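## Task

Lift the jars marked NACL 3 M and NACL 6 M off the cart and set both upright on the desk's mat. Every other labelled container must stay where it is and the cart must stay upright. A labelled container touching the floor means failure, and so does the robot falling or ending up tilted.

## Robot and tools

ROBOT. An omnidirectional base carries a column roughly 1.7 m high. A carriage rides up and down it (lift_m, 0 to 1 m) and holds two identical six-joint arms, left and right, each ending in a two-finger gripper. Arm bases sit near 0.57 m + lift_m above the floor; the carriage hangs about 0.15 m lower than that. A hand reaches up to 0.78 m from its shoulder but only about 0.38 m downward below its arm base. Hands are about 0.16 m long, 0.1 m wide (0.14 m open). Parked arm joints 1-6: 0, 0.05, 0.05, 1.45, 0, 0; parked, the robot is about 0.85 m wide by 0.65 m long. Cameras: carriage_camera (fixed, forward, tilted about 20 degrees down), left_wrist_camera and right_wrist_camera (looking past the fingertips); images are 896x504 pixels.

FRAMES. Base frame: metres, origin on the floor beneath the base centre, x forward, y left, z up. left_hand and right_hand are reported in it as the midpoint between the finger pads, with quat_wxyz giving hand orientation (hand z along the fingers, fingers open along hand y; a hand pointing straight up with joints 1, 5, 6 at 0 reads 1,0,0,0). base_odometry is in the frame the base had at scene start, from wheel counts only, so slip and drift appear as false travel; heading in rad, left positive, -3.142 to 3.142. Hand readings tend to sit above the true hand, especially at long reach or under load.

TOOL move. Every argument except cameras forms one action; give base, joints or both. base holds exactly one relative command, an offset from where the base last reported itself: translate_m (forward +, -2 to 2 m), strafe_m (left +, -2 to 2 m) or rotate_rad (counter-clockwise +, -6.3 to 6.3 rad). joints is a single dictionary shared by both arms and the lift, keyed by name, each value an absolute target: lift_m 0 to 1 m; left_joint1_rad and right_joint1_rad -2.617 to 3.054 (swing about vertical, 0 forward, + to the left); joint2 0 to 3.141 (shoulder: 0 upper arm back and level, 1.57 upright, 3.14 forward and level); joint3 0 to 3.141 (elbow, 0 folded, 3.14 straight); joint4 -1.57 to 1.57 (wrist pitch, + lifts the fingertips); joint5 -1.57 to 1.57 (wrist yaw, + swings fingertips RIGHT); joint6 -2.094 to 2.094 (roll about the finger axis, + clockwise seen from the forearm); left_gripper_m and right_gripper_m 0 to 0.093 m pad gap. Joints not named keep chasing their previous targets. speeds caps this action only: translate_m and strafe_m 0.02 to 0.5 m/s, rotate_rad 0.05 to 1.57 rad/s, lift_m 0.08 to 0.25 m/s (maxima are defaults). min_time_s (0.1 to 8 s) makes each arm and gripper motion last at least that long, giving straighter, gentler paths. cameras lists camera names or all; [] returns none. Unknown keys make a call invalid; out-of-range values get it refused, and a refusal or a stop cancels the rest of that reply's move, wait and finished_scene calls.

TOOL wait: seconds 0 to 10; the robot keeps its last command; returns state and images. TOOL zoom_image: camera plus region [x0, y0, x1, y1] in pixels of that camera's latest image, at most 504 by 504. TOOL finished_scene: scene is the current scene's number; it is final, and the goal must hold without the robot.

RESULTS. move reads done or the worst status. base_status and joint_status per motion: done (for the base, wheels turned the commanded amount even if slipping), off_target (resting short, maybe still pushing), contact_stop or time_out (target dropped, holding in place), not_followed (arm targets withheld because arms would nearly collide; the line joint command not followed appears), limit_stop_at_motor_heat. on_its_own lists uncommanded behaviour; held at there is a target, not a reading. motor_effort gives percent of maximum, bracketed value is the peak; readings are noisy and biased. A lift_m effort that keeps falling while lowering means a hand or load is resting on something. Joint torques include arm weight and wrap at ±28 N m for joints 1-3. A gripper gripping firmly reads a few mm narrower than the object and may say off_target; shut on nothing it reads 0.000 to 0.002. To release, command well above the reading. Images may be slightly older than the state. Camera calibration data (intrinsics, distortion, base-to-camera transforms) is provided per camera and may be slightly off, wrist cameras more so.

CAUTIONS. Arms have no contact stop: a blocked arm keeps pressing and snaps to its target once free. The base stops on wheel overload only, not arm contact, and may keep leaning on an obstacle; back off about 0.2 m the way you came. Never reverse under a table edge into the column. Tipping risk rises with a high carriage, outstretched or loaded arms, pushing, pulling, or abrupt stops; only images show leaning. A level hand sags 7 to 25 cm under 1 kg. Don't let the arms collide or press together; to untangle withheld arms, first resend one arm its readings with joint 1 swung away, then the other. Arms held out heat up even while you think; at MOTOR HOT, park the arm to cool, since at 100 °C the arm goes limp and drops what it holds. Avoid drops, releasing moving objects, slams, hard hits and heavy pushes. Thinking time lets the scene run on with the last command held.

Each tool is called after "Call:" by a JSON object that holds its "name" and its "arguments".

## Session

Call:
{"name": "move", "arguments": {"cameras": ["carriage_camera"]}}

Scene clock: 0.00 s.
Joint torques (N m): no reading
base_odometry: x=+0.000 y=+0.000 heading=+0.000
base_status: not commanded
joint_positions: lift_m=+0.300 left_joint1_rad=+0.000 left_joint2_rad=+0.055 left_joint3_rad=+0.051 left_joint4_rad=+1.475 left_joint5_rad=+0.031 left_joint6_rad=+0.040 left_gripper_m=+0.09396 right_joint1_rad=-0.016 right_joint2_rad=+0.048 right_joint3_rad=+0.039 right_joint4_rad=+1.495 right_joint5_rad=-0.022 right_joint6_rad=+0.050 right_gripper_m=+0.09396
joint_status: not commanded
motor_effort: lift_m=+40 drive_wheels=+3
left_hand: x=+0.2485 y=+0.2991 z=+1.3127 quat_wxyz=(+0.998, +0.016, +0.049, +0.019) (m; base frame)
right_hand: x=+0.2454 y=-0.3010 z=+1.3100 quat_wxyz=(+0.999, -0.010, +0.043, +0.018) (m; base frame)
pictures: carriage_camera
camera_calibration:
carriage_camera: T_world_to_cam=[[-0.0301167, -0.999264, -0.0237735, 0.0346], [-0.352417, 0.0328724, -0.935266, 1.25938], [0.935359, -0.0197889, -0.353147, 0.333327], [0, 0, 0, 1]] pos_world=[0.133088, -0.000228057, 1.29639]

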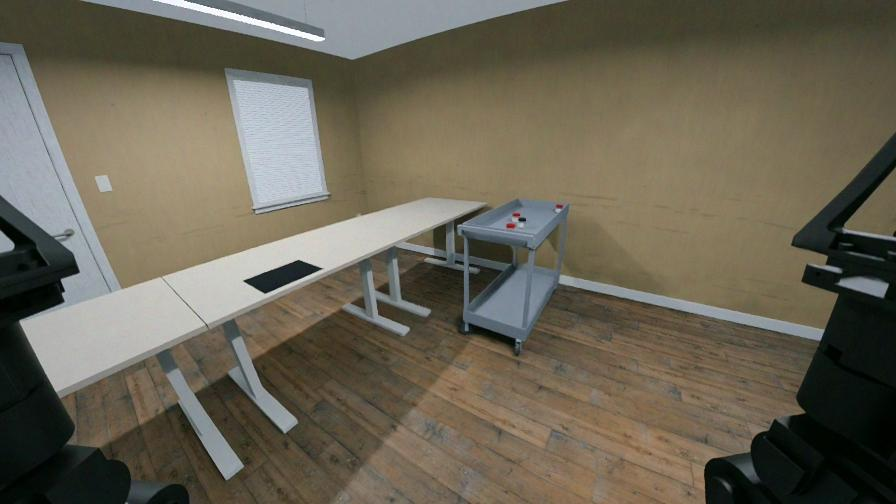

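Call:
{"name": "move", "arguments": {"base": {"strafe_m":-1.2}, "joints": {"lift_m":0.45}, "cameras": []}}

Call:
{"name": "move", "arguments": {"base": {"translate_m":0.9}, "cameras": []}}

Call:
{"name": "move", "arguments": {"base": {"rotate_rad":0.95}, "cameras": ["carriage_camera"]}}

Scene clock: 11.80 s.
Joint torques (N m): left_arm=[-0.65 4.82 4.92 -0.4 -0.05 -0.05] | right_arm=[0.03 3.45 6.17 -0.29 0.05 0.05]
move: contact_stop
base_odometry: x=-0.003 y=-0.919 heading=-0.020
base_status: strafe_m contact_stop (by the wheels' count: -0.919 of -1.200)
joint_positions: lift_m=+0.450 left_joint1_rad=+0.003 left_joint2_rad=+0.053 left_joint3_rad=+0.056 left_joint4_rad=+1.477 left_joint5_rad=+0.035 left_joint6_rad=+0.040 left_gripper_m=+0.09396 right_joint1_rad=-0.014 right_joint2_rad=+0.048 right_joint3_rad=+0.038 right_joint4_rad=+1.493 right_joint5_rad=-0.019 right_joint6_rad=+0.051 right_gripper_m=+0.09396
joint_status: all done
motor_effort: lift_m=+39(52) drive_wheels=+126(128)
left_hand: x=+0.2460 y=+0.2985 z=+1.4640 quat_wxyz=(+0.999, +0.018, +0.045, +0.021) (m; base frame)
right_hand: x=+0.2456 y=-0.3015 z=+1.4599 quat_wxyz=(+0.999, -0.008, +0.044, +0.019) (m; base frame)
pictures: none
No camera images: "cameras" was empty.

not run: a stop came earlier in this reply.

not run: a stop came earlier in this reply.

Hit the wall presumably. Back off, go.

Call:
{"name": "move", "arguments": {"base": {"strafe_m":0.2}, "cameras": ["carriage_camera"]}}

Scene clock: 14.30 s.
Joint torques (N m): left_arm=[-0.58 4.79 4.92 -0.41 -0.06 -0.05] | right_arm=[-0.16 3.45 6.19 -0.3 0.05 0.05]
move: done
base_odometry: x=+0.001 y=-0.719 heading=-0.020
base_status: done
joint_positions: lift_m=+0.450 left_joint1_rad=+0.003 left_joint2_rad=+0.053 left_joint3_rad=+0.056 left_joint4_rad=+1.478 left_joint5_rad=+0.034 left_joint6_rad=+0.040 left_gripper_m=+0.09396 right_joint1_rad=-0.014 right_joint2_rad=+0.048 right_joint3_rad=+0.038 right_joint4_rad=+1.493 right_joint5_rad=-0.019 right_joint6_rad=+0.051 right_gripper_m=+0.09396
joint_status: not commanded
motor_effort: lift_m=+39(39) drive_wheels=+6(58)
left_hand: x=+0.2459 y=+0.2985 z=+1.4640 quat_wxyz=(+0.999, +0.018, +0.045, +0.021) (m; base frame)
right_hand: x=+0.2457 y=-0.3014 z=+1.4598 quat_wxyz=(+0.999, -0.008, +0.044, +0.019) (m; base frame)
pictures: carriage_camera
camera_calibration:
carriage_camera: T_world_to_cam=[[-0.0301167, -0.999264, -0.0237735, 0.0381685], [-0.352417, 0.0328724, -0.935266, 1.39976], [0.935359, -0.0197889, -0.353147, 0.386335], [0, 0, 0, 1]] pos_world=[0.133088, -0.000228057, 1.44649]

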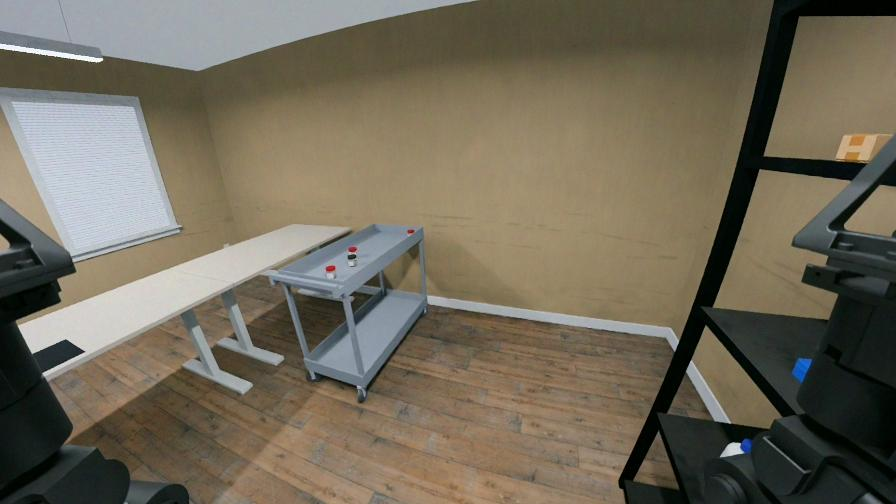

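Call:
{"name": "move", "arguments": {"base": {"strafe_m":-0.1}, "joints": {"lift_m":0.3}, "cameras": []}}

Call:
{"name": "move", "arguments": {"base": {"translate_m":1.0}, "cameras": []}}

Call:
{"name": "move", "arguments": {"base": {"rotate_rad":1.27}, "cameras": ["carriage_camera"]}}

Scene clock: 19.80 s.
Joint torques (N m): left_arm=[-0.73 4.82 4.9 -0.41 -0.05 -0.05] | right_arm=[-0.06 3.44 6.17 -0.29 0.05 0.05]
move: done
base_odometry: x=-0.001 y=-0.819 heading=-0.020
base_status: done
joint_positions: lift_m=+0.300 left_joint1_rad=+0.003 left_joint2_rad=+0.053 left_joint3_rad=+0.056 left_joint4_rad=+1.477 left_joint5_rad=+0.034 left_joint6_rad=+0.040 left_gripper_m=+0.09396 right_joint1_rad=-0.014 right_joint2_rad=+0.048 right_joint3_rad=+0.038 right_joint4_rad=+1.493 right_joint5_rad=-0.019 right_joint6_rad=+0.051 right_gripper_m=+0.09396
joint_status: all done
motor_effort: lift_m=+36(36) drive_wheels=+7(14)
left_hand: x=+0.2460 y=+0.2985 z=+1.3142 quat_wxyz=(+0.999, +0.018, +0.045, +0.021) (m; base frame)
right_hand: x=+0.2457 y=-0.3014 z=+1.3101 quat_wxyz=(+0.999, -0.008, +0.044, +0.019) (m; base frame)
pictures: none
No camera images: "cameras" was empty.

Scene clock: 24.07 s.
Joint torques (N m): left_arm=[-0.62 4.92 4.96 -0.33 -0.05 -0.05] | right_arm=[0.01 3.4 6.27 -0.28 0.05 0.05]
move: done
base_odometry: x=+0.999 y=-0.840 heading=-0.020
base_status: done
joint_positions: lift_m=+0.300 left_joint1_rad=+0.003 left_joint2_rad=+0.053 left_joint3_rad=+0.056 left_joint4_rad=+1.475 left_joint5_rad=+0.034 left_joint6_rad=+0.040 left_gripper_m=+0.09396 right_joint1_rad=-0.014 right_joint2_rad=+0.048 right_joint3_rad=+0.038 right_joint4_rad=+1.493 right_joint5_rad=-0.019 right_joint6_rad=+0.051 right_gripper_m=+0.09396
joint_status: not commanded
motor_effort: lift_m=+36(37) drive_wheels=-3(24)
left_hand: x=+0.2465 y=+0.2985 z=+1.3142 quat_wxyz=(+0.999, +0.018, +0.046, +0.021) (m; base frame)
right_hand: x=+0.2458 y=-0.3014 z=+1.3101 quat_wxyz=(+0.999, -0.008, +0.044, +0.019) (m; base frame)
pictures: none
No camera images: "cameras" was empty.

Scene clock: 26.90 s.
Joint torques (N m): left_arm=[-0.61 4.82 4.93 -0.38 -0.05 -0.05] | right_arm=[-0.01 3.44 6.16 -0.29 0.05 0.05]
move: done
base_odometry: x=+0.999 y=-0.840 heading=+1.249
base_status: done
joint_positions: lift_m=+0.300 left_joint1_rad=+0.003 left_joint2_rad=+0.053 left_joint3_rad=+0.056 left_joint4_rad=+1.475 left_joint5_rad=+0.034 left_joint6_rad=+0.040 left_gripper_m=+0.09397 right_joint1_rad=-0.014 right_joint2_rad=+0.048 right_joint3_rad=+0.038 right_joint4_rad=+1.493 right_joint5_rad=-0.019 right_joint6_rad=+0.051 right_gripper_m=+0.09397
joint_status: not commanded
motor_effort: lift_m=+35(36) drive_wheels=+8(18)
left_hand: x=+0.2466 y=+0.2985 z=+1.3142 quat_wxyz=(+0.999, +0.018, +0.046, +0.021) (m; base frame)
right_hand: x=+0.2458 y=-0.3014 z=+1.3101 quat_wxyz=(+0.999, -0.008, +0.044, +0.019) (m; base frame)
pictures: carriage_camera
camera_calibration:
carriage_camera: T_world_to_cam=[[-0.0301167, -0.999264, -0.0237735, 0.0346085], [-0.352417, 0.0328724, -0.935266, 1.25971], [0.935359, -0.0197889, -0.353147, 0.333453], [0, 0, 0, 1]] pos_world=[0.133088, -0.000228057, 1.29675]

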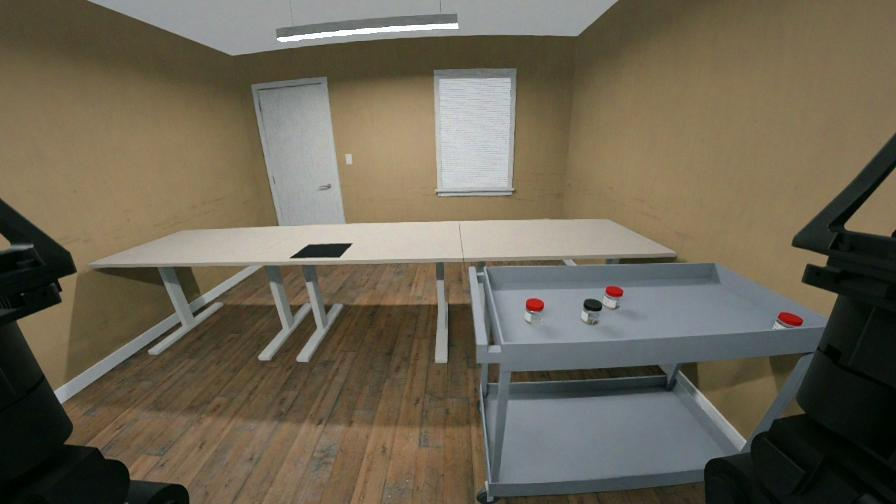

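Call:
{"name": "zoom_image", "arguments": {"camera": "carriage_camera", "region": [510, 280, 640, 340]}}

Call:
{"name": "zoom_image", "arguments": {"camera": "carriage_camera", "region": [740, 300, 820, 340]}}

Scaled by 3.877.

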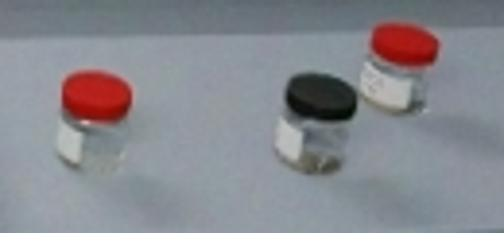

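Scaled by 6.300.

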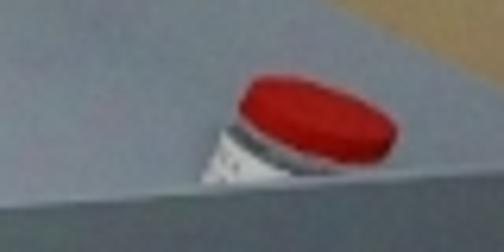

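Call:
{"name": "move", "arguments": {"base": {"strafe_m":-0.4}, "joints": {"lift_m":0.2,"left_joint1_rad":-0.45,"left_joint2_rad":0.4,"left_joint3_rad":0.45,"left_joint4_rad":-0.05,"right_joint1_rad":0.0,"right_joint2_rad":0.4,"right_joint3_rad":0.45,"right_joint4_rad":-0.05}, "cameras": []}}

Call:
{"name": "move", "arguments": {"base": {"translate_m":0.25}, "speeds": {"translate_m":0.25}}}

Scene clock: 31.93 s.
Joint torques (N m): left_arm=[-1.05 1.85 9.94 1.86 0 -0.05] | right_arm=[0.81 1.33 10.15 2.52 0.05 0.05]
move: done
base_odometry: x=+1.378 y=-0.966 heading=+1.250
base_status: done
joint_positions: lift_m=+0.200 left_joint1_rad=-0.444 left_joint2_rad=+0.393 left_joint3_rad=+0.411 left_joint4_rad=-0.047 left_joint5_rad=+0.034 left_joint6_rad=+0.040 left_gripper_m=+0.09397 right_joint1_rad=-0.006 right_joint2_rad=+0.393 right_joint3_rad=+0.421 right_joint4_rad=-0.045 right_joint5_rad=-0.019 right_joint6_rad=+0.051 right_gripper_m=+0.09397
joint_status: all done
motor_effort: lift_m=+36(37) drive_wheels=-4(24)
left_hand: x=+0.4599 y=+0.1849 z=+1.0531 quat_wxyz=(+0.680, +0.184, +0.693, -0.152) (m; base frame)
right_hand: x=+0.4877 y=-0.3027 z=+1.0585 quat_wxyz=(+0.701, +0.014, +0.713, +0.023) (m; base frame)
pictures: none
No camera images: "cameras" was empty.

Scene clock: 34.30 s.
Joint torques (N m): left_arm=[-0.96 1.59 9.77 1.84 -0.02 -0.05] | right_arm=[0.8 0.9 10 2.59 0.05 0.04]
move: done
base_odometry: x=+1.457 y=-0.729 heading=+1.249
base_status: done
joint_positions: lift_m=+0.200 left_joint1_rad=-0.444 left_joint2_rad=+0.395 left_joint3_rad=+0.414 left_joint4_rad=-0.049 left_joint5_rad=+0.034 left_joint6_rad=+0.040 left_gripper_m=+0.09397 right_joint1_rad=-0.006 right_joint2_rad=+0.396 right_joint3_rad=+0.422 right_joint4_rad=-0.047 right_joint5_rad=-0.019 right_joint6_rad=+0.051 right_gripper_m=+0.09397
joint_status: not commanded
motor_effort: lift_m=+35(36) drive_wheels=+7(19)
left_hand: x=+0.4600 y=+0.1849 z=+1.0538 quat_wxyz=(+0.680, +0.184, +0.694, -0.152) (m; base frame)
right_hand: x=+0.4880 y=-0.3027 z=+1.0581 quat_wxyz=(+0.700, +0.014, +0.714, +0.022) (m; base frame)
pictures: carriage_camera, left_wrist_camera, right_wrist_camera
camera_calibration:
carriage_camera: T_world_to_cam=[[-0.0301167, -0.999264, -0.0237735, 0.0322309], [-0.352417, 0.0328724, -0.935266, 1.16618], [0.935359, -0.0197889, -0.353147, 0.298135], [0, 0, 0, 1]] pos_world=[0.133088, -0.000228057, 1.19674]
left_wrist_camera: T_world_to_cam=[[-0.476887, -0.877411, -0.0522294, 0.438582], [-0.528074, 0.333505, -0.780969, 1.00815], [0.70265, -0.344853, -0.622382, 0.518409], [0, 0, 0, 1]] pos_world=[0.377273, 0.227367, 1.13289]
right_wrist_camera: T_world_to_cam=[[-0.000389518, -0.993164, -0.116724, -0.172864], [-0.57297, 0.0958857, -0.813948, 1.1767], [0.819576, 0.0665621, -0.569091, 0.345394], [0, 0, 0, 1]] pos_world=[0.39107, -0.307501, 1.13416]

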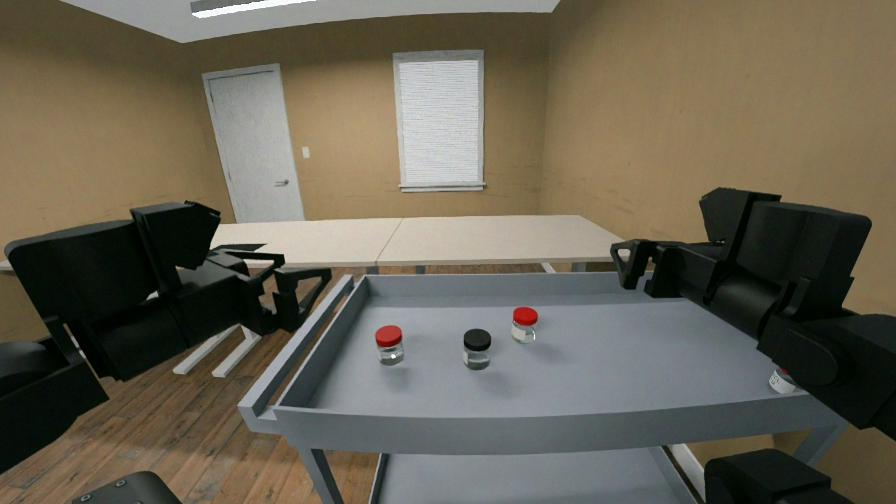

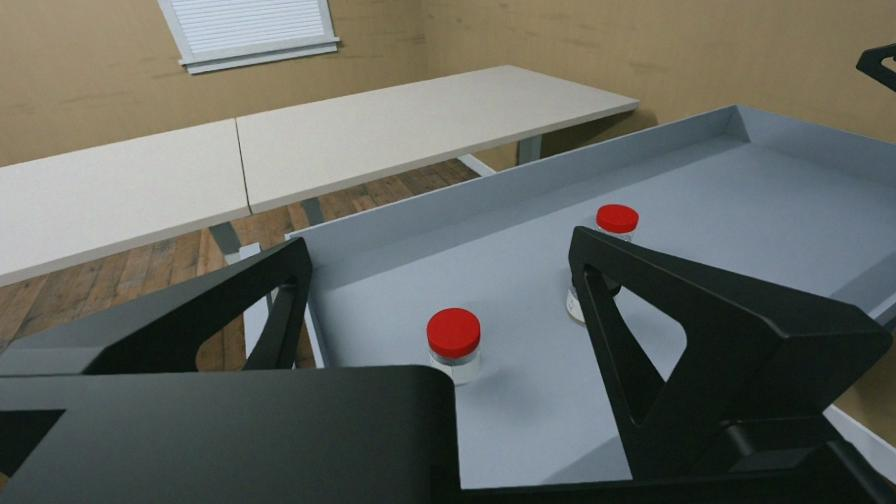

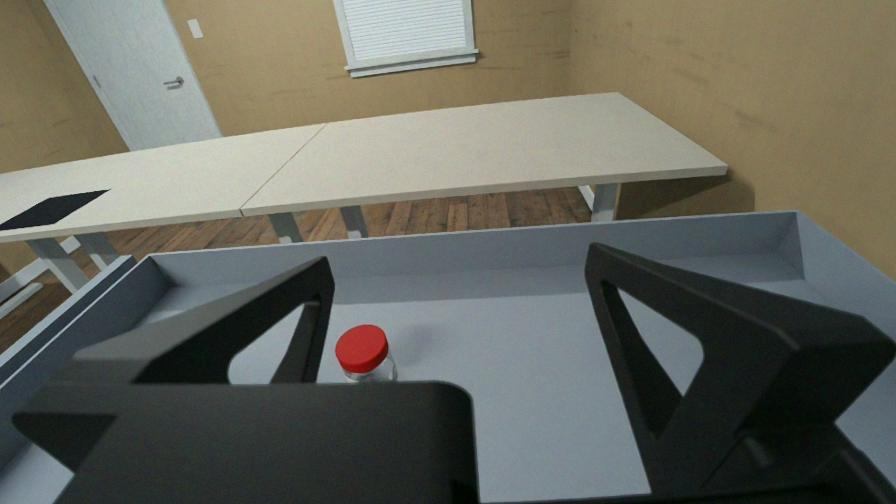

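Call:
{"name": "zoom_image", "arguments": {"camera": "left_wrist_camera", "region": [410, 290, 510, 400]}}

Call:
{"name": "zoom_image", "arguments": {"camera": "left_wrist_camera", "region": [550, 190, 660, 340]}}

Call:
{"name": "zoom_image", "arguments": {"camera": "carriage_camera", "region": [360, 295, 550, 385]}}

Call:
{"name": "zoom_image", "arguments": {"camera": "carriage_camera", "region": [755, 355, 815, 405]}}

Scaled by 4.582.

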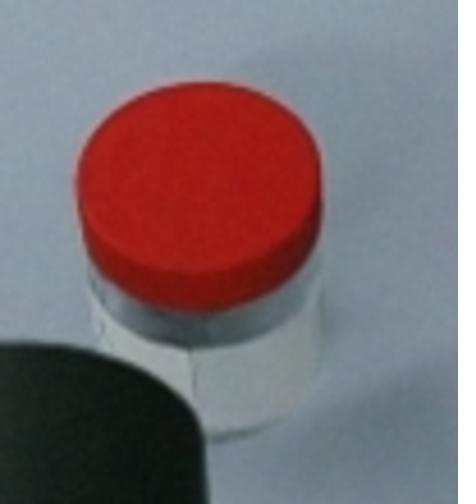

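Scaled by 3.360.

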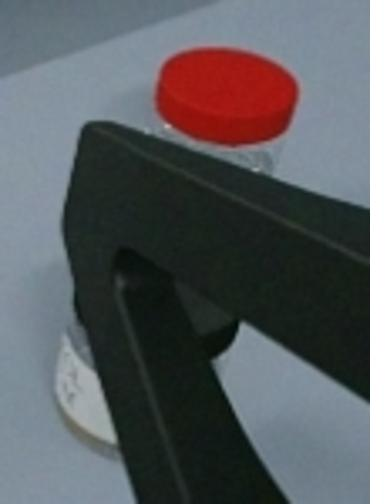

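Scaled by 2.653.

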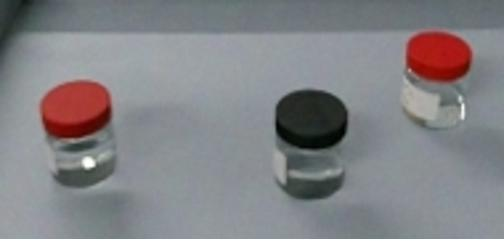

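Scaled by 8.400.

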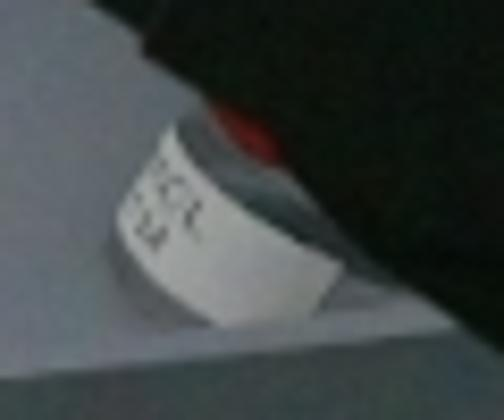

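Call:
{"name": "move", "arguments": {"joints": {"left_joint1_rad":0.05,"left_joint5_rad":0.8,"right_joint1_rad":0.2,"right_joint5_rad":1.4,"left_joint4_rad":-0.15}}}

Scene clock: 37.30 s.
Joint torques (N m): left_arm=[0.13 1.89 9.55 1.66 0.17 -0.04] | right_arm=[0.83 1.59 9.48 1.82 0.27 0.05]
move: done
base_odometry: x=+1.457 y=-0.729 heading=+1.249
base_status: not commanded
joint_positions: lift_m=+0.200 left_joint1_rad=+0.044 left_joint2_rad=+0.395 left_joint3_rad=+0.414 left_joint4_rad=-0.145 left_joint5_rad=+0.788 left_joint6_rad=+0.040 left_gripper_m=+0.09397 right_joint1_rad=+0.194 right_joint2_rad=+0.396 right_joint3_rad=+0.422 right_joint4_rad=-0.047 right_joint5_rad=+1.382 right_joint6_rad=+0.051 right_gripper_m=+0.09398
joint_status: all done
motor_effort: lift_m=+36(36) drive_wheels=-2(2)
left_hand: x=+0.4414 y=+0.1920 z=+1.0366 quat_wxyz=(+0.622, +0.253, +0.693, -0.262) (m; base frame)
right_hand: x=+0.3785 y=-0.4459 z=+1.0609 quat_wxyz=(+0.591, +0.406, +0.581, -0.386) (m; base frame)
pictures: carriage_camera, left_wrist_camera, right_wrist_camera
camera_calibration:
carriage_camera: T_world_to_cam=[[-0.0301167, -0.999264, -0.0237735, 0.0322309], [-0.352417, 0.0328724, -0.935266, 1.16618], [0.935359, -0.0197889, -0.353147, 0.298135], [0, 0, 0, 1]] pos_world=[0.133088, -0.000228057, 1.19674]
left_wrist_camera: T_world_to_cam=[[-0.690798, -0.722088, 0.0372587, 0.406845], [-0.501127, 0.440992, -0.744579, 0.9123], [0.52122, -0.533025, -0.666494, 0.685159], [0, 0, 0, 1]] pos_world=[0.381107, 0.256667, 1.12077]
right_wrist_camera: T_world_to_cam=[[-0.927687, -0.36063, -0.096657, 0.296968], [-0.127877, 0.550133, -0.825228, 1.17604], [0.350776, -0.753193, -0.556468, 0.244827], [0, 0, 0, 1]] pos_world=[0.340003, -0.355479, 1.13544]

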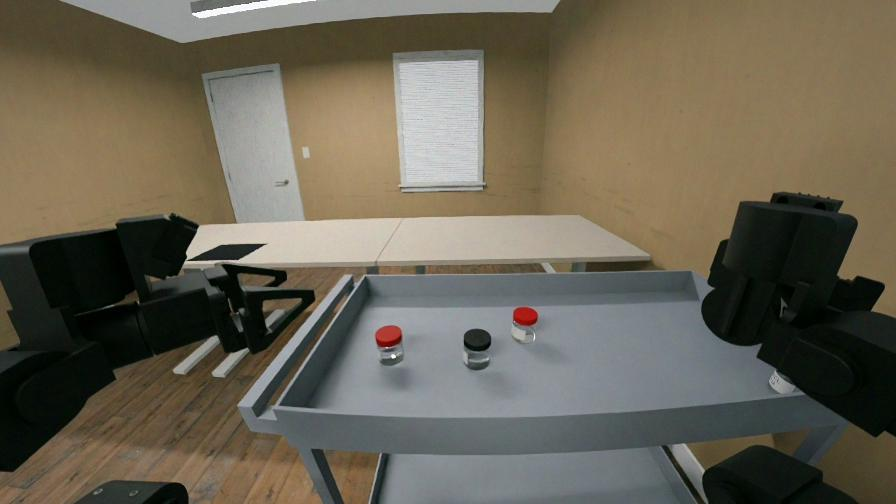

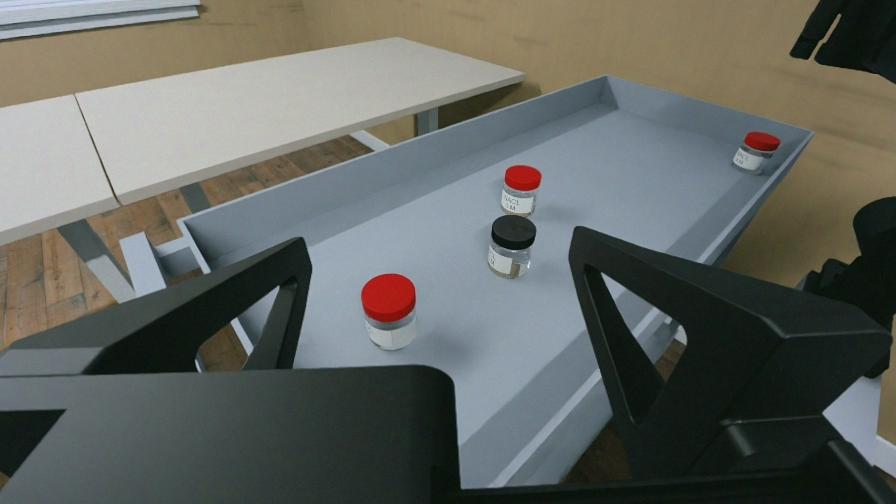

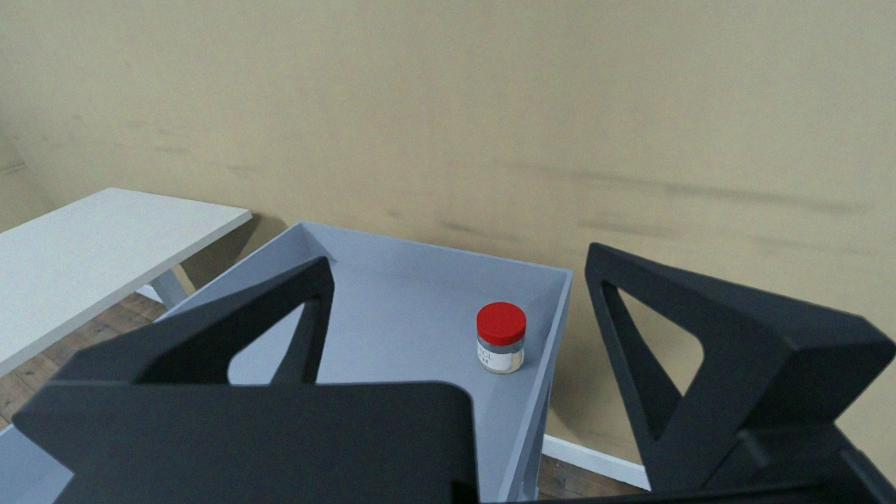

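Call:
{"name": "zoom_image", "arguments": {"camera": "left_wrist_camera", "region": [490, 160, 550, 220]}}

Call:
{"name": "zoom_image", "arguments": {"camera": "left_wrist_camera", "region": [350, 270, 430, 355]}}

Call:
{"name": "zoom_image", "arguments": {"camera": "left_wrist_camera", "region": [480, 210, 545, 285]}}

Call:
{"name": "zoom_image", "arguments": {"camera": "right_wrist_camera", "region": [465, 295, 535, 380]}}

Scaled by 8.400.

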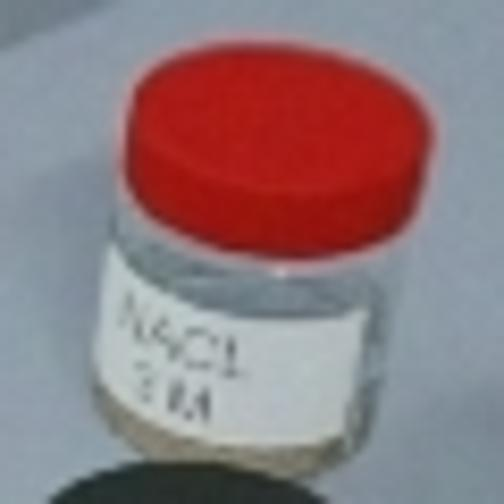

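Scaled by 5.929.

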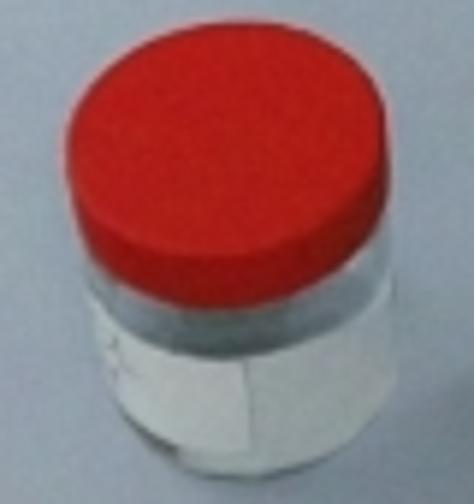

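Scaled by 6.720.

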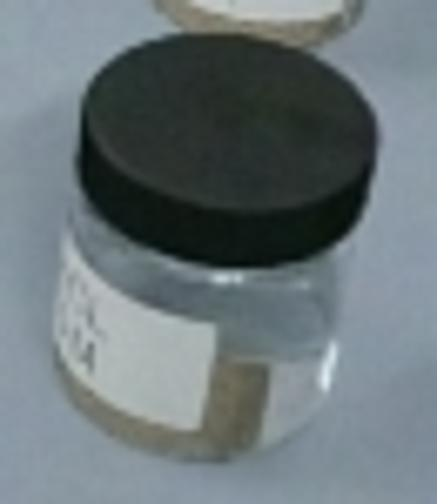

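Scaled by 5.929.

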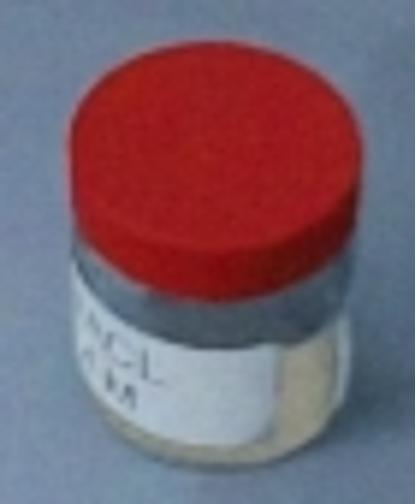

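Call:
{"name": "move", "arguments": {"joints": {"lift_m":0.1,"left_joint1_rad":0.15,"left_joint2_rad":0.9,"left_joint3_rad":0.95,"left_joint4_rad":-0.1,"left_joint5_rad":1.4,"right_joint1_rad":-0.1,"right_joint2_rad":0.9,"right_joint3_rad":0.95,"right_joint5_rad":1.5}, "cameras": ["left_wrist_camera","right_wrist_camera"]}}

Scene clock: 40.27 s.
Joint torques (N m): left_arm=[0.13 -0.83 9.01 1.52 0.17 -0.04] | right_arm=[-0.43 -0.9 9.21 1.84 0.27 0.05]
move: done
base_odometry: x=+1.457 y=-0.729 heading=+1.249
base_status: not commanded
joint_positions: lift_m=+0.100 left_joint1_rad=+0.144 left_joint2_rad=+0.894 left_joint3_rad=+0.917 left_joint4_rad=-0.117 left_joint5_rad=+1.387 left_joint6_rad=+0.040 left_gripper_m=+0.09398 right_joint1_rad=-0.094 right_joint2_rad=+0.894 right_joint3_rad=+0.925 right_joint4_rad=-0.055 right_joint5_rad=+1.483 right_joint6_rad=+0.051 right_gripper_m=+0.09398
joint_status: all done
motor_effort: lift_m=+35(36) drive_wheels=-3(7)
left_hand: x=+0.4477 y=+0.1662 z=+1.0564 quat_wxyz=(+0.559, +0.400, +0.590, -0.423) (m; base frame)
right_hand: x=+0.3924 y=-0.4924 z=+1.0661 quat_wxyz=(+0.505, +0.509, +0.492, -0.494) (m; base frame)
pictures: left_wrist_camera, right_wrist_camera
camera_calibration:
left_wrist_camera: T_world_to_cam=[[-0.951861, -0.304047, 0.0389371, 0.43745], [-0.215505, 0.573448, -0.790389, 0.840057], [0.217987, -0.760732, -0.611367, 0.796731], [0, 0, 0, 1]] pos_world=[0.423752, 0.257374, 1.13403]
right_wrist_camera: T_world_to_cam=[[-0.995552, 0.0173127, -0.0926114, 0.502042], [0.08656, 0.556206, -0.826524, 1.1279], [0.0372017, -0.830864, -0.55523, 0.291312], [0, 0, 0, 1]] pos_world=[0.391341, -0.393996, 1.14048]

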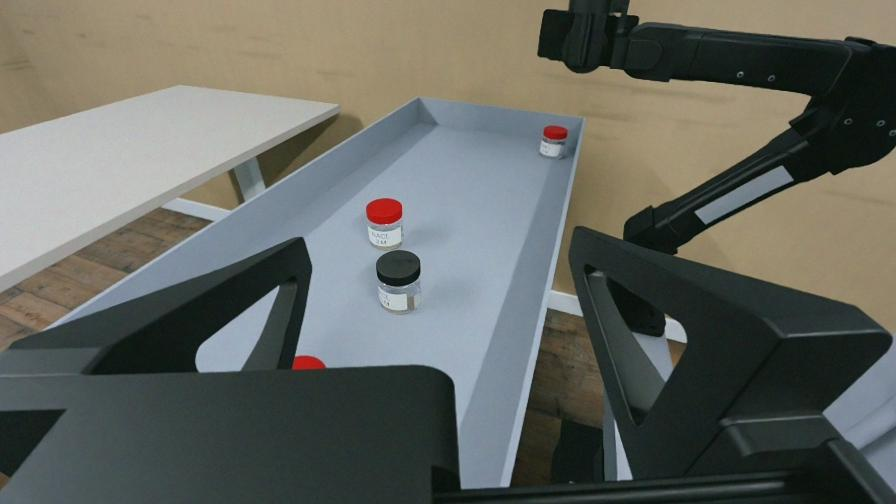

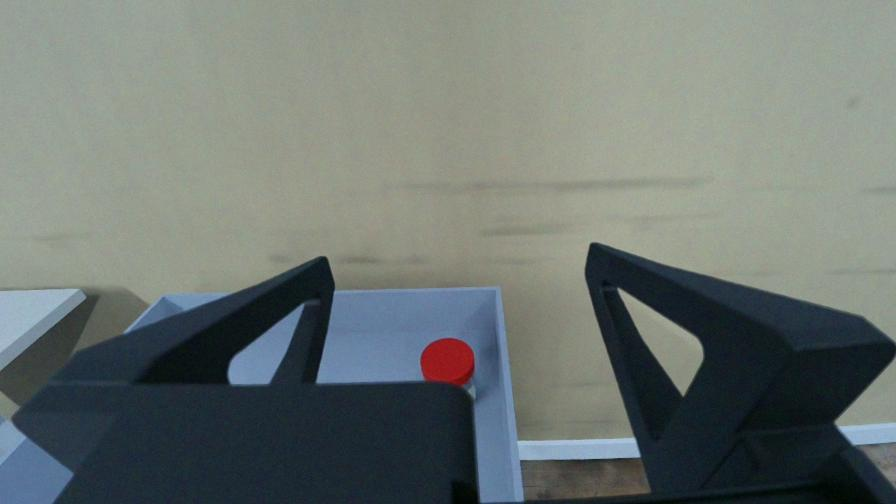

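Call:
{"name": "zoom_image", "arguments": {"camera": "left_wrist_camera", "region": [360, 190, 430, 260]}}

Call:
{"name": "zoom_image", "arguments": {"camera": "left_wrist_camera", "region": [360, 240, 440, 320]}}

Call:
{"name": "zoom_image", "arguments": {"camera": "left_wrist_camera", "region": [530, 120, 580, 165]}}

Scaled by 7.200.

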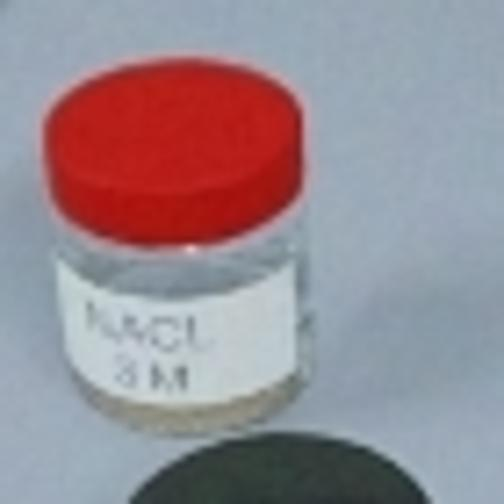

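Scaled by 6.300.

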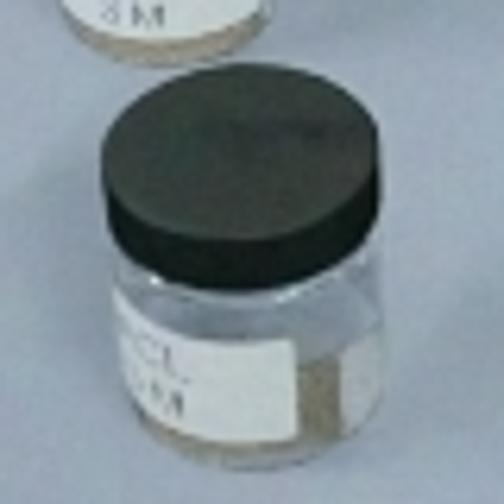

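Scaled by 10.080.

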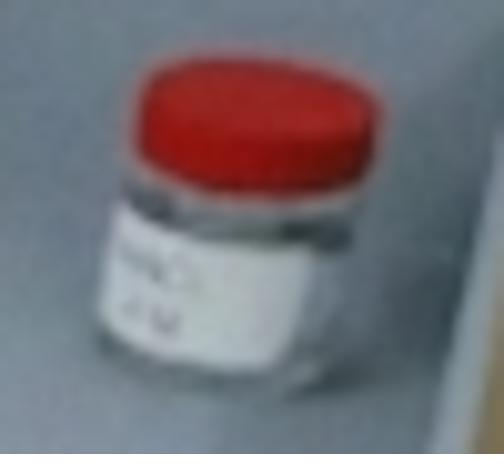

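Call:
{"name": "move", "arguments": {"joints": {"left_joint1_rad":0.25,"left_joint2_rad":2.0,"left_joint3_rad":2.0,"left_joint4_rad":-0.1,"left_joint5_rad":1.56,"right_joint1_rad":0.45,"right_joint2_rad":1.5,"right_joint3_rad":1.55,"right_joint5_rad":1.5,"right_joint4_rad":-0.1}, "cameras": ["left_wrist_camera","right_wrist_camera"]}}

Scene clock: 44.03 s.
Joint torques (N m): left_arm=[-0.01 -12.51 9.01 1.29 0.17 -0.04] | right_arm=[0.46 -5.82 9.26 1.7 0.22 0.06]
move: done
base_odometry: x=+1.457 y=-0.729 heading=+1.249
base_status: not commanded
joint_positions: lift_m=+0.100 left_joint1_rad=+0.245 left_joint2_rad=+1.999 left_joint3_rad=+1.967 left_joint4_rad=-0.104 left_joint5_rad=+1.548 left_joint6_rad=+0.040 left_gripper_m=+0.09398 right_joint1_rad=+0.448 right_joint2_rad=+1.496 right_joint3_rad=+1.524 right_joint4_rad=-0.092 right_joint5_rad=+1.491 right_joint6_rad=+0.051 right_gripper_m=+0.09398
joint_status: all done
motor_effort: lift_m=+35(35) drive_wheels=+7(7)
left_hand: x=+0.7044 y=+0.2478 z=+1.0765 quat_wxyz=(+0.540, +0.402, +0.583, -0.454) (m; base frame)
right_hand: x=+0.5951 y=-0.3156 z=+1.1195 quat_wxyz=(+0.609, +0.349, +0.617, -0.356) (m; base frame)
pictures: left_wrist_camera, right_wrist_camera
camera_calibration:
left_wrist_camera: T_world_to_cam=[[-0.965598, -0.246739, 0.0820991, 0.654812], [-0.212187, 0.565102, -0.797268, 0.871631], [0.150323, -0.787261, -0.598017, 0.855032], [0, 0, 0, 1]] pos_world=[0.688703, 0.34214, 1.15249]
right_wrist_camera: T_world_to_cam=[[-0.868532, -0.492818, -0.0527458, 0.424438], [-0.238228, 0.508415, -0.827503, 1.23541], [0.434625, -0.706148, -0.558978, 0.267328], [0, 0, 0, 1]] pos_world=[0.54676, -0.230157, 1.19412]

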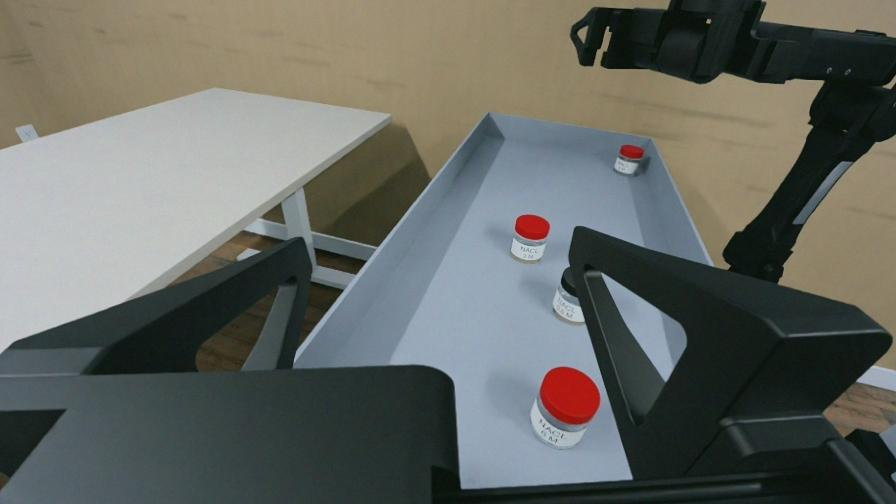

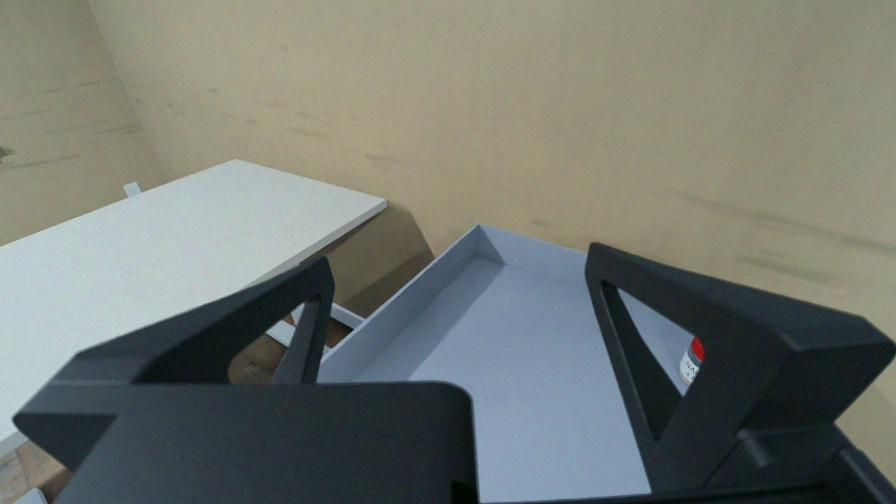

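Call:
{"name": "zoom_image", "arguments": {"camera": "left_wrist_camera", "region": [525, 400, 605, 455]}}

Call:
{"name": "zoom_image", "arguments": {"camera": "left_wrist_camera", "region": [505, 210, 595, 330]}}

Scaled by 6.300.

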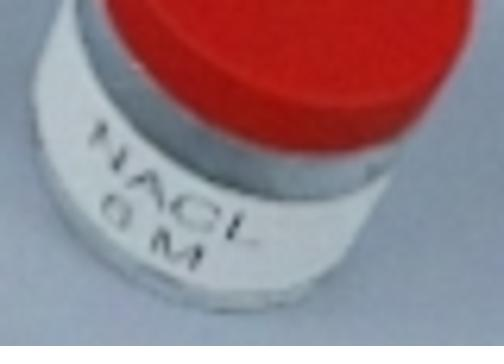

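Scaled by 4.200.

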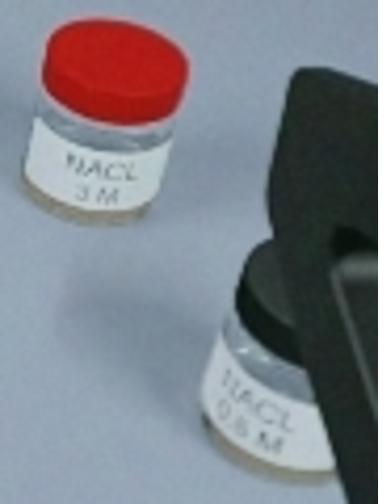

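Call:
{"name": "move", "arguments": {"joints": {"lift_m":0.6,"left_joint1_rad":-0.44,"left_joint2_rad":2.2,"left_joint3_rad":1.5,"left_joint4_rad":-0.34,"left_joint5_rad":0,"left_joint6_rad":0,"right_joint1_rad":0.29,"right_joint2_rad":2.2,"right_joint3_rad":1.6,"right_joint4_rad":-0.43,"right_joint5_rad":0,"right_joint6_rad":0}, "cameras": []}}

Call:
{"name": "move", "arguments": {"joints": {"left_joint2_rad":2.646,"left_joint3_rad":1.49,"left_joint4_rad":-0.336,"right_joint2_rad":2.7,"right_joint3_rad":1.63,"right_joint4_rad":-0.43}}}

Scene clock: 50.83 s.
Joint torques (N m): left_arm=[-0.65 -13.12 5.23 1.21 -0.09 -0.16] | right_arm=[-0.42 -10.73 8.08 1.63 -0.07 -0.01]
move: done
base_odometry: x=+1.457 y=-0.729 heading=+1.249
base_status: not commanded
joint_positions: lift_m=+0.600 left_joint1_rad=-0.438 left_joint2_rad=+2.193 left_joint3_rad=+1.510 left_joint4_rad=-0.336 left_joint5_rad=+0.011 left_joint6_rad=+0.014 left_gripper_m=+0.09398 right_joint1_rad=+0.296 right_joint2_rad=+2.191 right_joint3_rad=+1.585 right_joint4_rad=-0.425 right_joint5_rad=+0.016 right_joint6_rad=+0.007 right_gripper_m=+0.09399
joint_status: all done
motor_effort: lift_m=+43(51) drive_wheels=+7(7)
left_hand: x=+0.7020 y=+0.0774 z=+1.1912 quat_wxyz=(+0.265, +0.217, +0.937, -0.063) (m; base frame)
right_hand: x=+0.7354 y=-0.1508 z=+1.2080 quat_wxyz=(+0.265, -0.137, +0.954, +0.033) (m; base frame)
pictures: none
No camera images: "cameras" was empty.

Scene clock: 51.93 s.
Joint torques (N m): left_arm=[-0.72 -15.28 4.05 0.48 -0.08 -0.16] | right_arm=[-0.36 -11.86 5.91 0.65 -0.07 -0.02]
move: done
base_odometry: x=+1.457 y=-0.729 heading=+1.249
base_status: not commanded
joint_positions: lift_m=+0.600 left_joint1_rad=-0.438 left_joint2_rad=+2.655 left_joint3_rad=+1.488 left_joint4_rad=-0.345 left_joint5_rad=+0.010 left_joint6_rad=+0.014 left_gripper_m=+0.09398 right_joint1_rad=+0.296 right_joint2_rad=+2.698 right_joint3_rad=+1.613 right_joint4_rad=-0.437 right_joint5_rad=+0.015 right_joint6_rad=+0.007 right_gripper_m=+0.09399
joint_status: all done
motor_effort: lift_m=+43(43) drive_wheels=-2(7)
left_hand: x=+0.6012 y=+0.1249 z=+0.9704 quat_wxyz=(+0.027, +0.224, +0.974, -0.011) (m; base frame)
right_hand: x=+0.6420 y=-0.1791 z=+0.9732 quat_wxyz=(+0.025, -0.144, +0.989, -0.004) (m; base frame)
pictures: carriage_camera, left_wrist_camera, right_wrist_camera
camera_calibration:
carriage_camera: T_world_to_cam=[[-0.0301167, -0.999264, -0.0237735, 0.0417274], [-0.352417, 0.0328724, -0.935266, 1.53977], [0.935359, -0.0197889, -0.353147, 0.439202], [0, 0, 0, 1]] pos_world=[0.133088, -0.000228057, 1.59619]
left_wrist_camera: T_world_to_cam=[[-0.450561, -0.892344, 0.0267813, 0.358218], [-0.738448, 0.389378, 0.550526, -0.134981], [-0.501686, 0.228269, -0.834388, 1.20487], [0, 0, 0, 1]] pos_world=[0.666189, 0.0971785, 1.07005]
right_wrist_camera: T_world_to_cam=[[0.219704, -0.975304, 0.0226407, -0.333714], [-0.839888, -0.177291, 0.512987, 0.0150481], [-0.496304, -0.131721, -0.858098, 1.25321], [0, 0, 0, 1]] pos_world=[0.707931, -0.15773, 1.07522]

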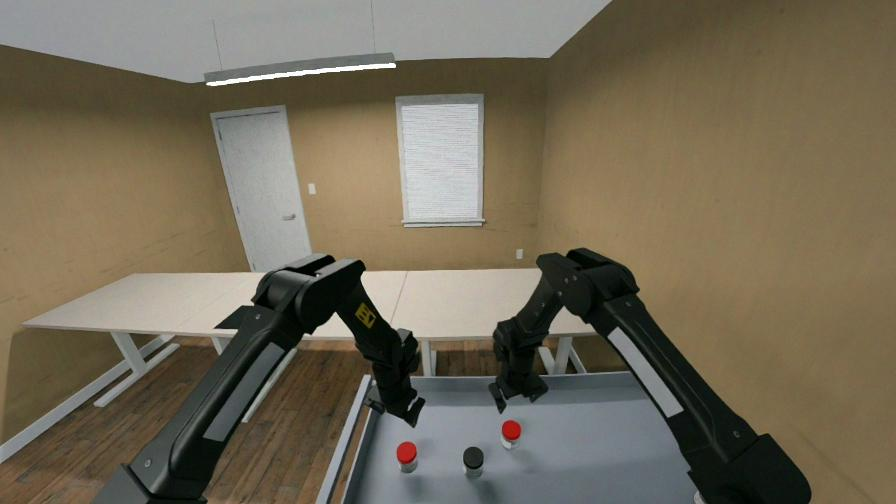

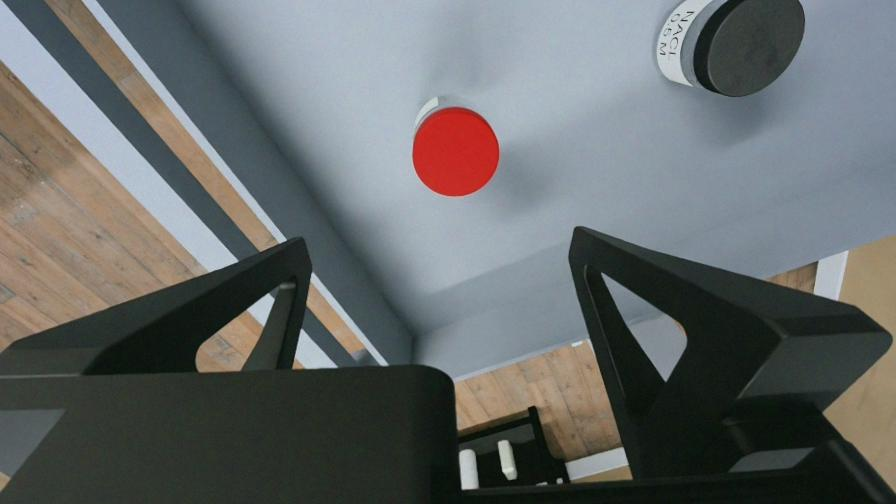

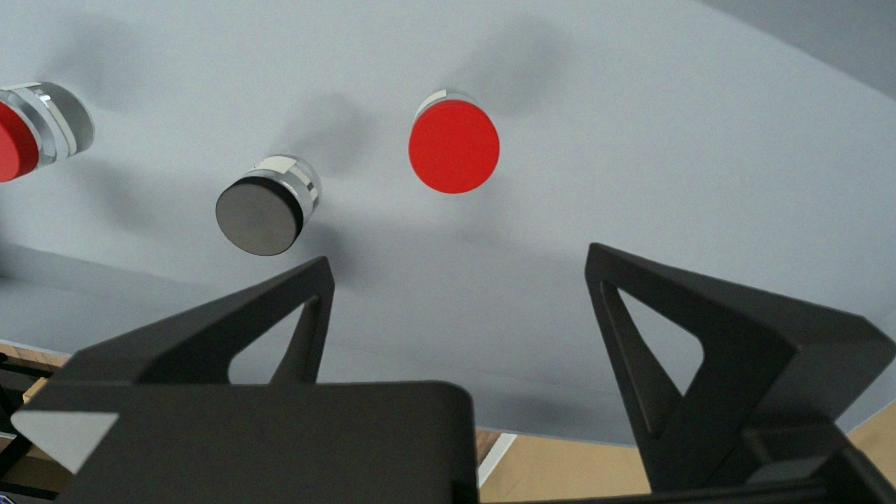

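Call:
{"name": "move", "arguments": {"joints": {"lift_m":0.52,"left_joint1_rad":-0.455,"right_joint1_rad":0.283,"right_joint2_rad":2.73,"right_joint3_rad":1.685,"right_joint4_rad":-0.458}, "cameras": ["left_wrist_camera","right_wrist_camera"]}}

Scene clock: 53.63 s.
Joint torques (N m): left_arm=[-0.65 -15.57 3.79 0.46 -0.07 -0.16] | right_arm=[-0.35 -12.51 5.3 0.52 -0.06 -0.01]
move: done
base_odometry: x=+1.457 y=-0.729 heading=+1.249
base_status: not commanded
joint_positions: lift_m=+0.520 left_joint1_rad=-0.451 left_joint2_rad=+2.655 left_joint3_rad=+1.488 left_joint4_rad=-0.339 left_joint5_rad=+0.009 left_joint6_rad=+0.014 left_gripper_m=+0.09398 right_joint1_rad=+0.288 right_joint2_rad=+2.735 right_joint3_rad=+1.676 right_joint4_rad=-0.456 right_joint5_rad=+0.015 right_joint6_rad=+0.007 right_gripper_m=+0.09399
joint_status: all done
motor_effort: lift_m=+36(37) drive_wheels=-2(7)
left_hand: x=+0.6002 y=+0.1195 z=+0.8911 quat_wxyz=(+0.030, +0.230, +0.973, -0.011) (m; base frame)
right_hand: x=+0.6531 y=-0.1794 z=+0.8896 quat_wxyz=(+0.028, -0.140, +0.990, -0.003) (m; base frame)
pictures: left_wrist_camera, right_wrist_camera
camera_calibration:
left_wrist_camera: T_world_to_cam=[[-0.461844, -0.886595, 0.0254974, 0.362359], [-0.736604, 0.399407, 0.545791, -0.0880378], [-0.49408, 0.233289, -0.837533, 1.13698], [0, 0, 0, 1]] pos_world=[0.664265, 0.0911829, 0.991073]
right_wrist_camera: T_world_to_cam=[[0.211783, -0.977083, 0.0213692, -0.328503], [-0.844523, -0.171958, 0.507161, 0.0763549], [-0.491863, -0.125455, -0.861587, 1.18824], [0, 0, 0, 1]] pos_world=[0.718507, -0.158775, 0.992068]

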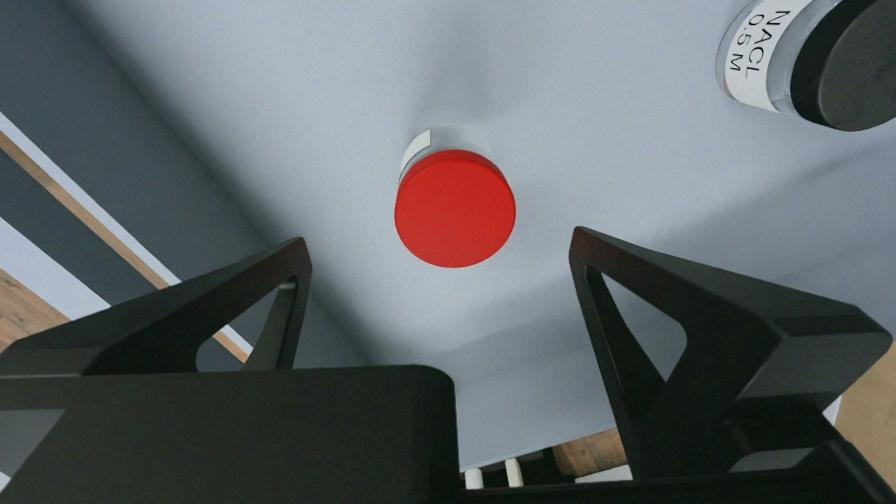

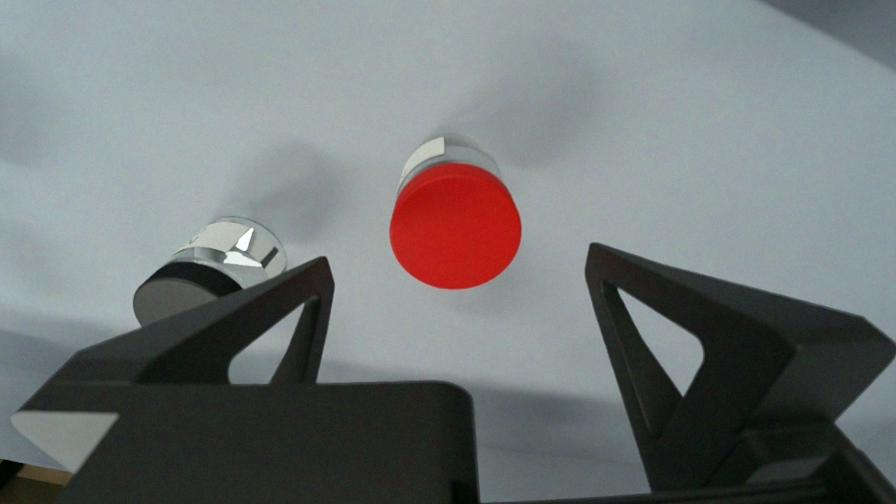

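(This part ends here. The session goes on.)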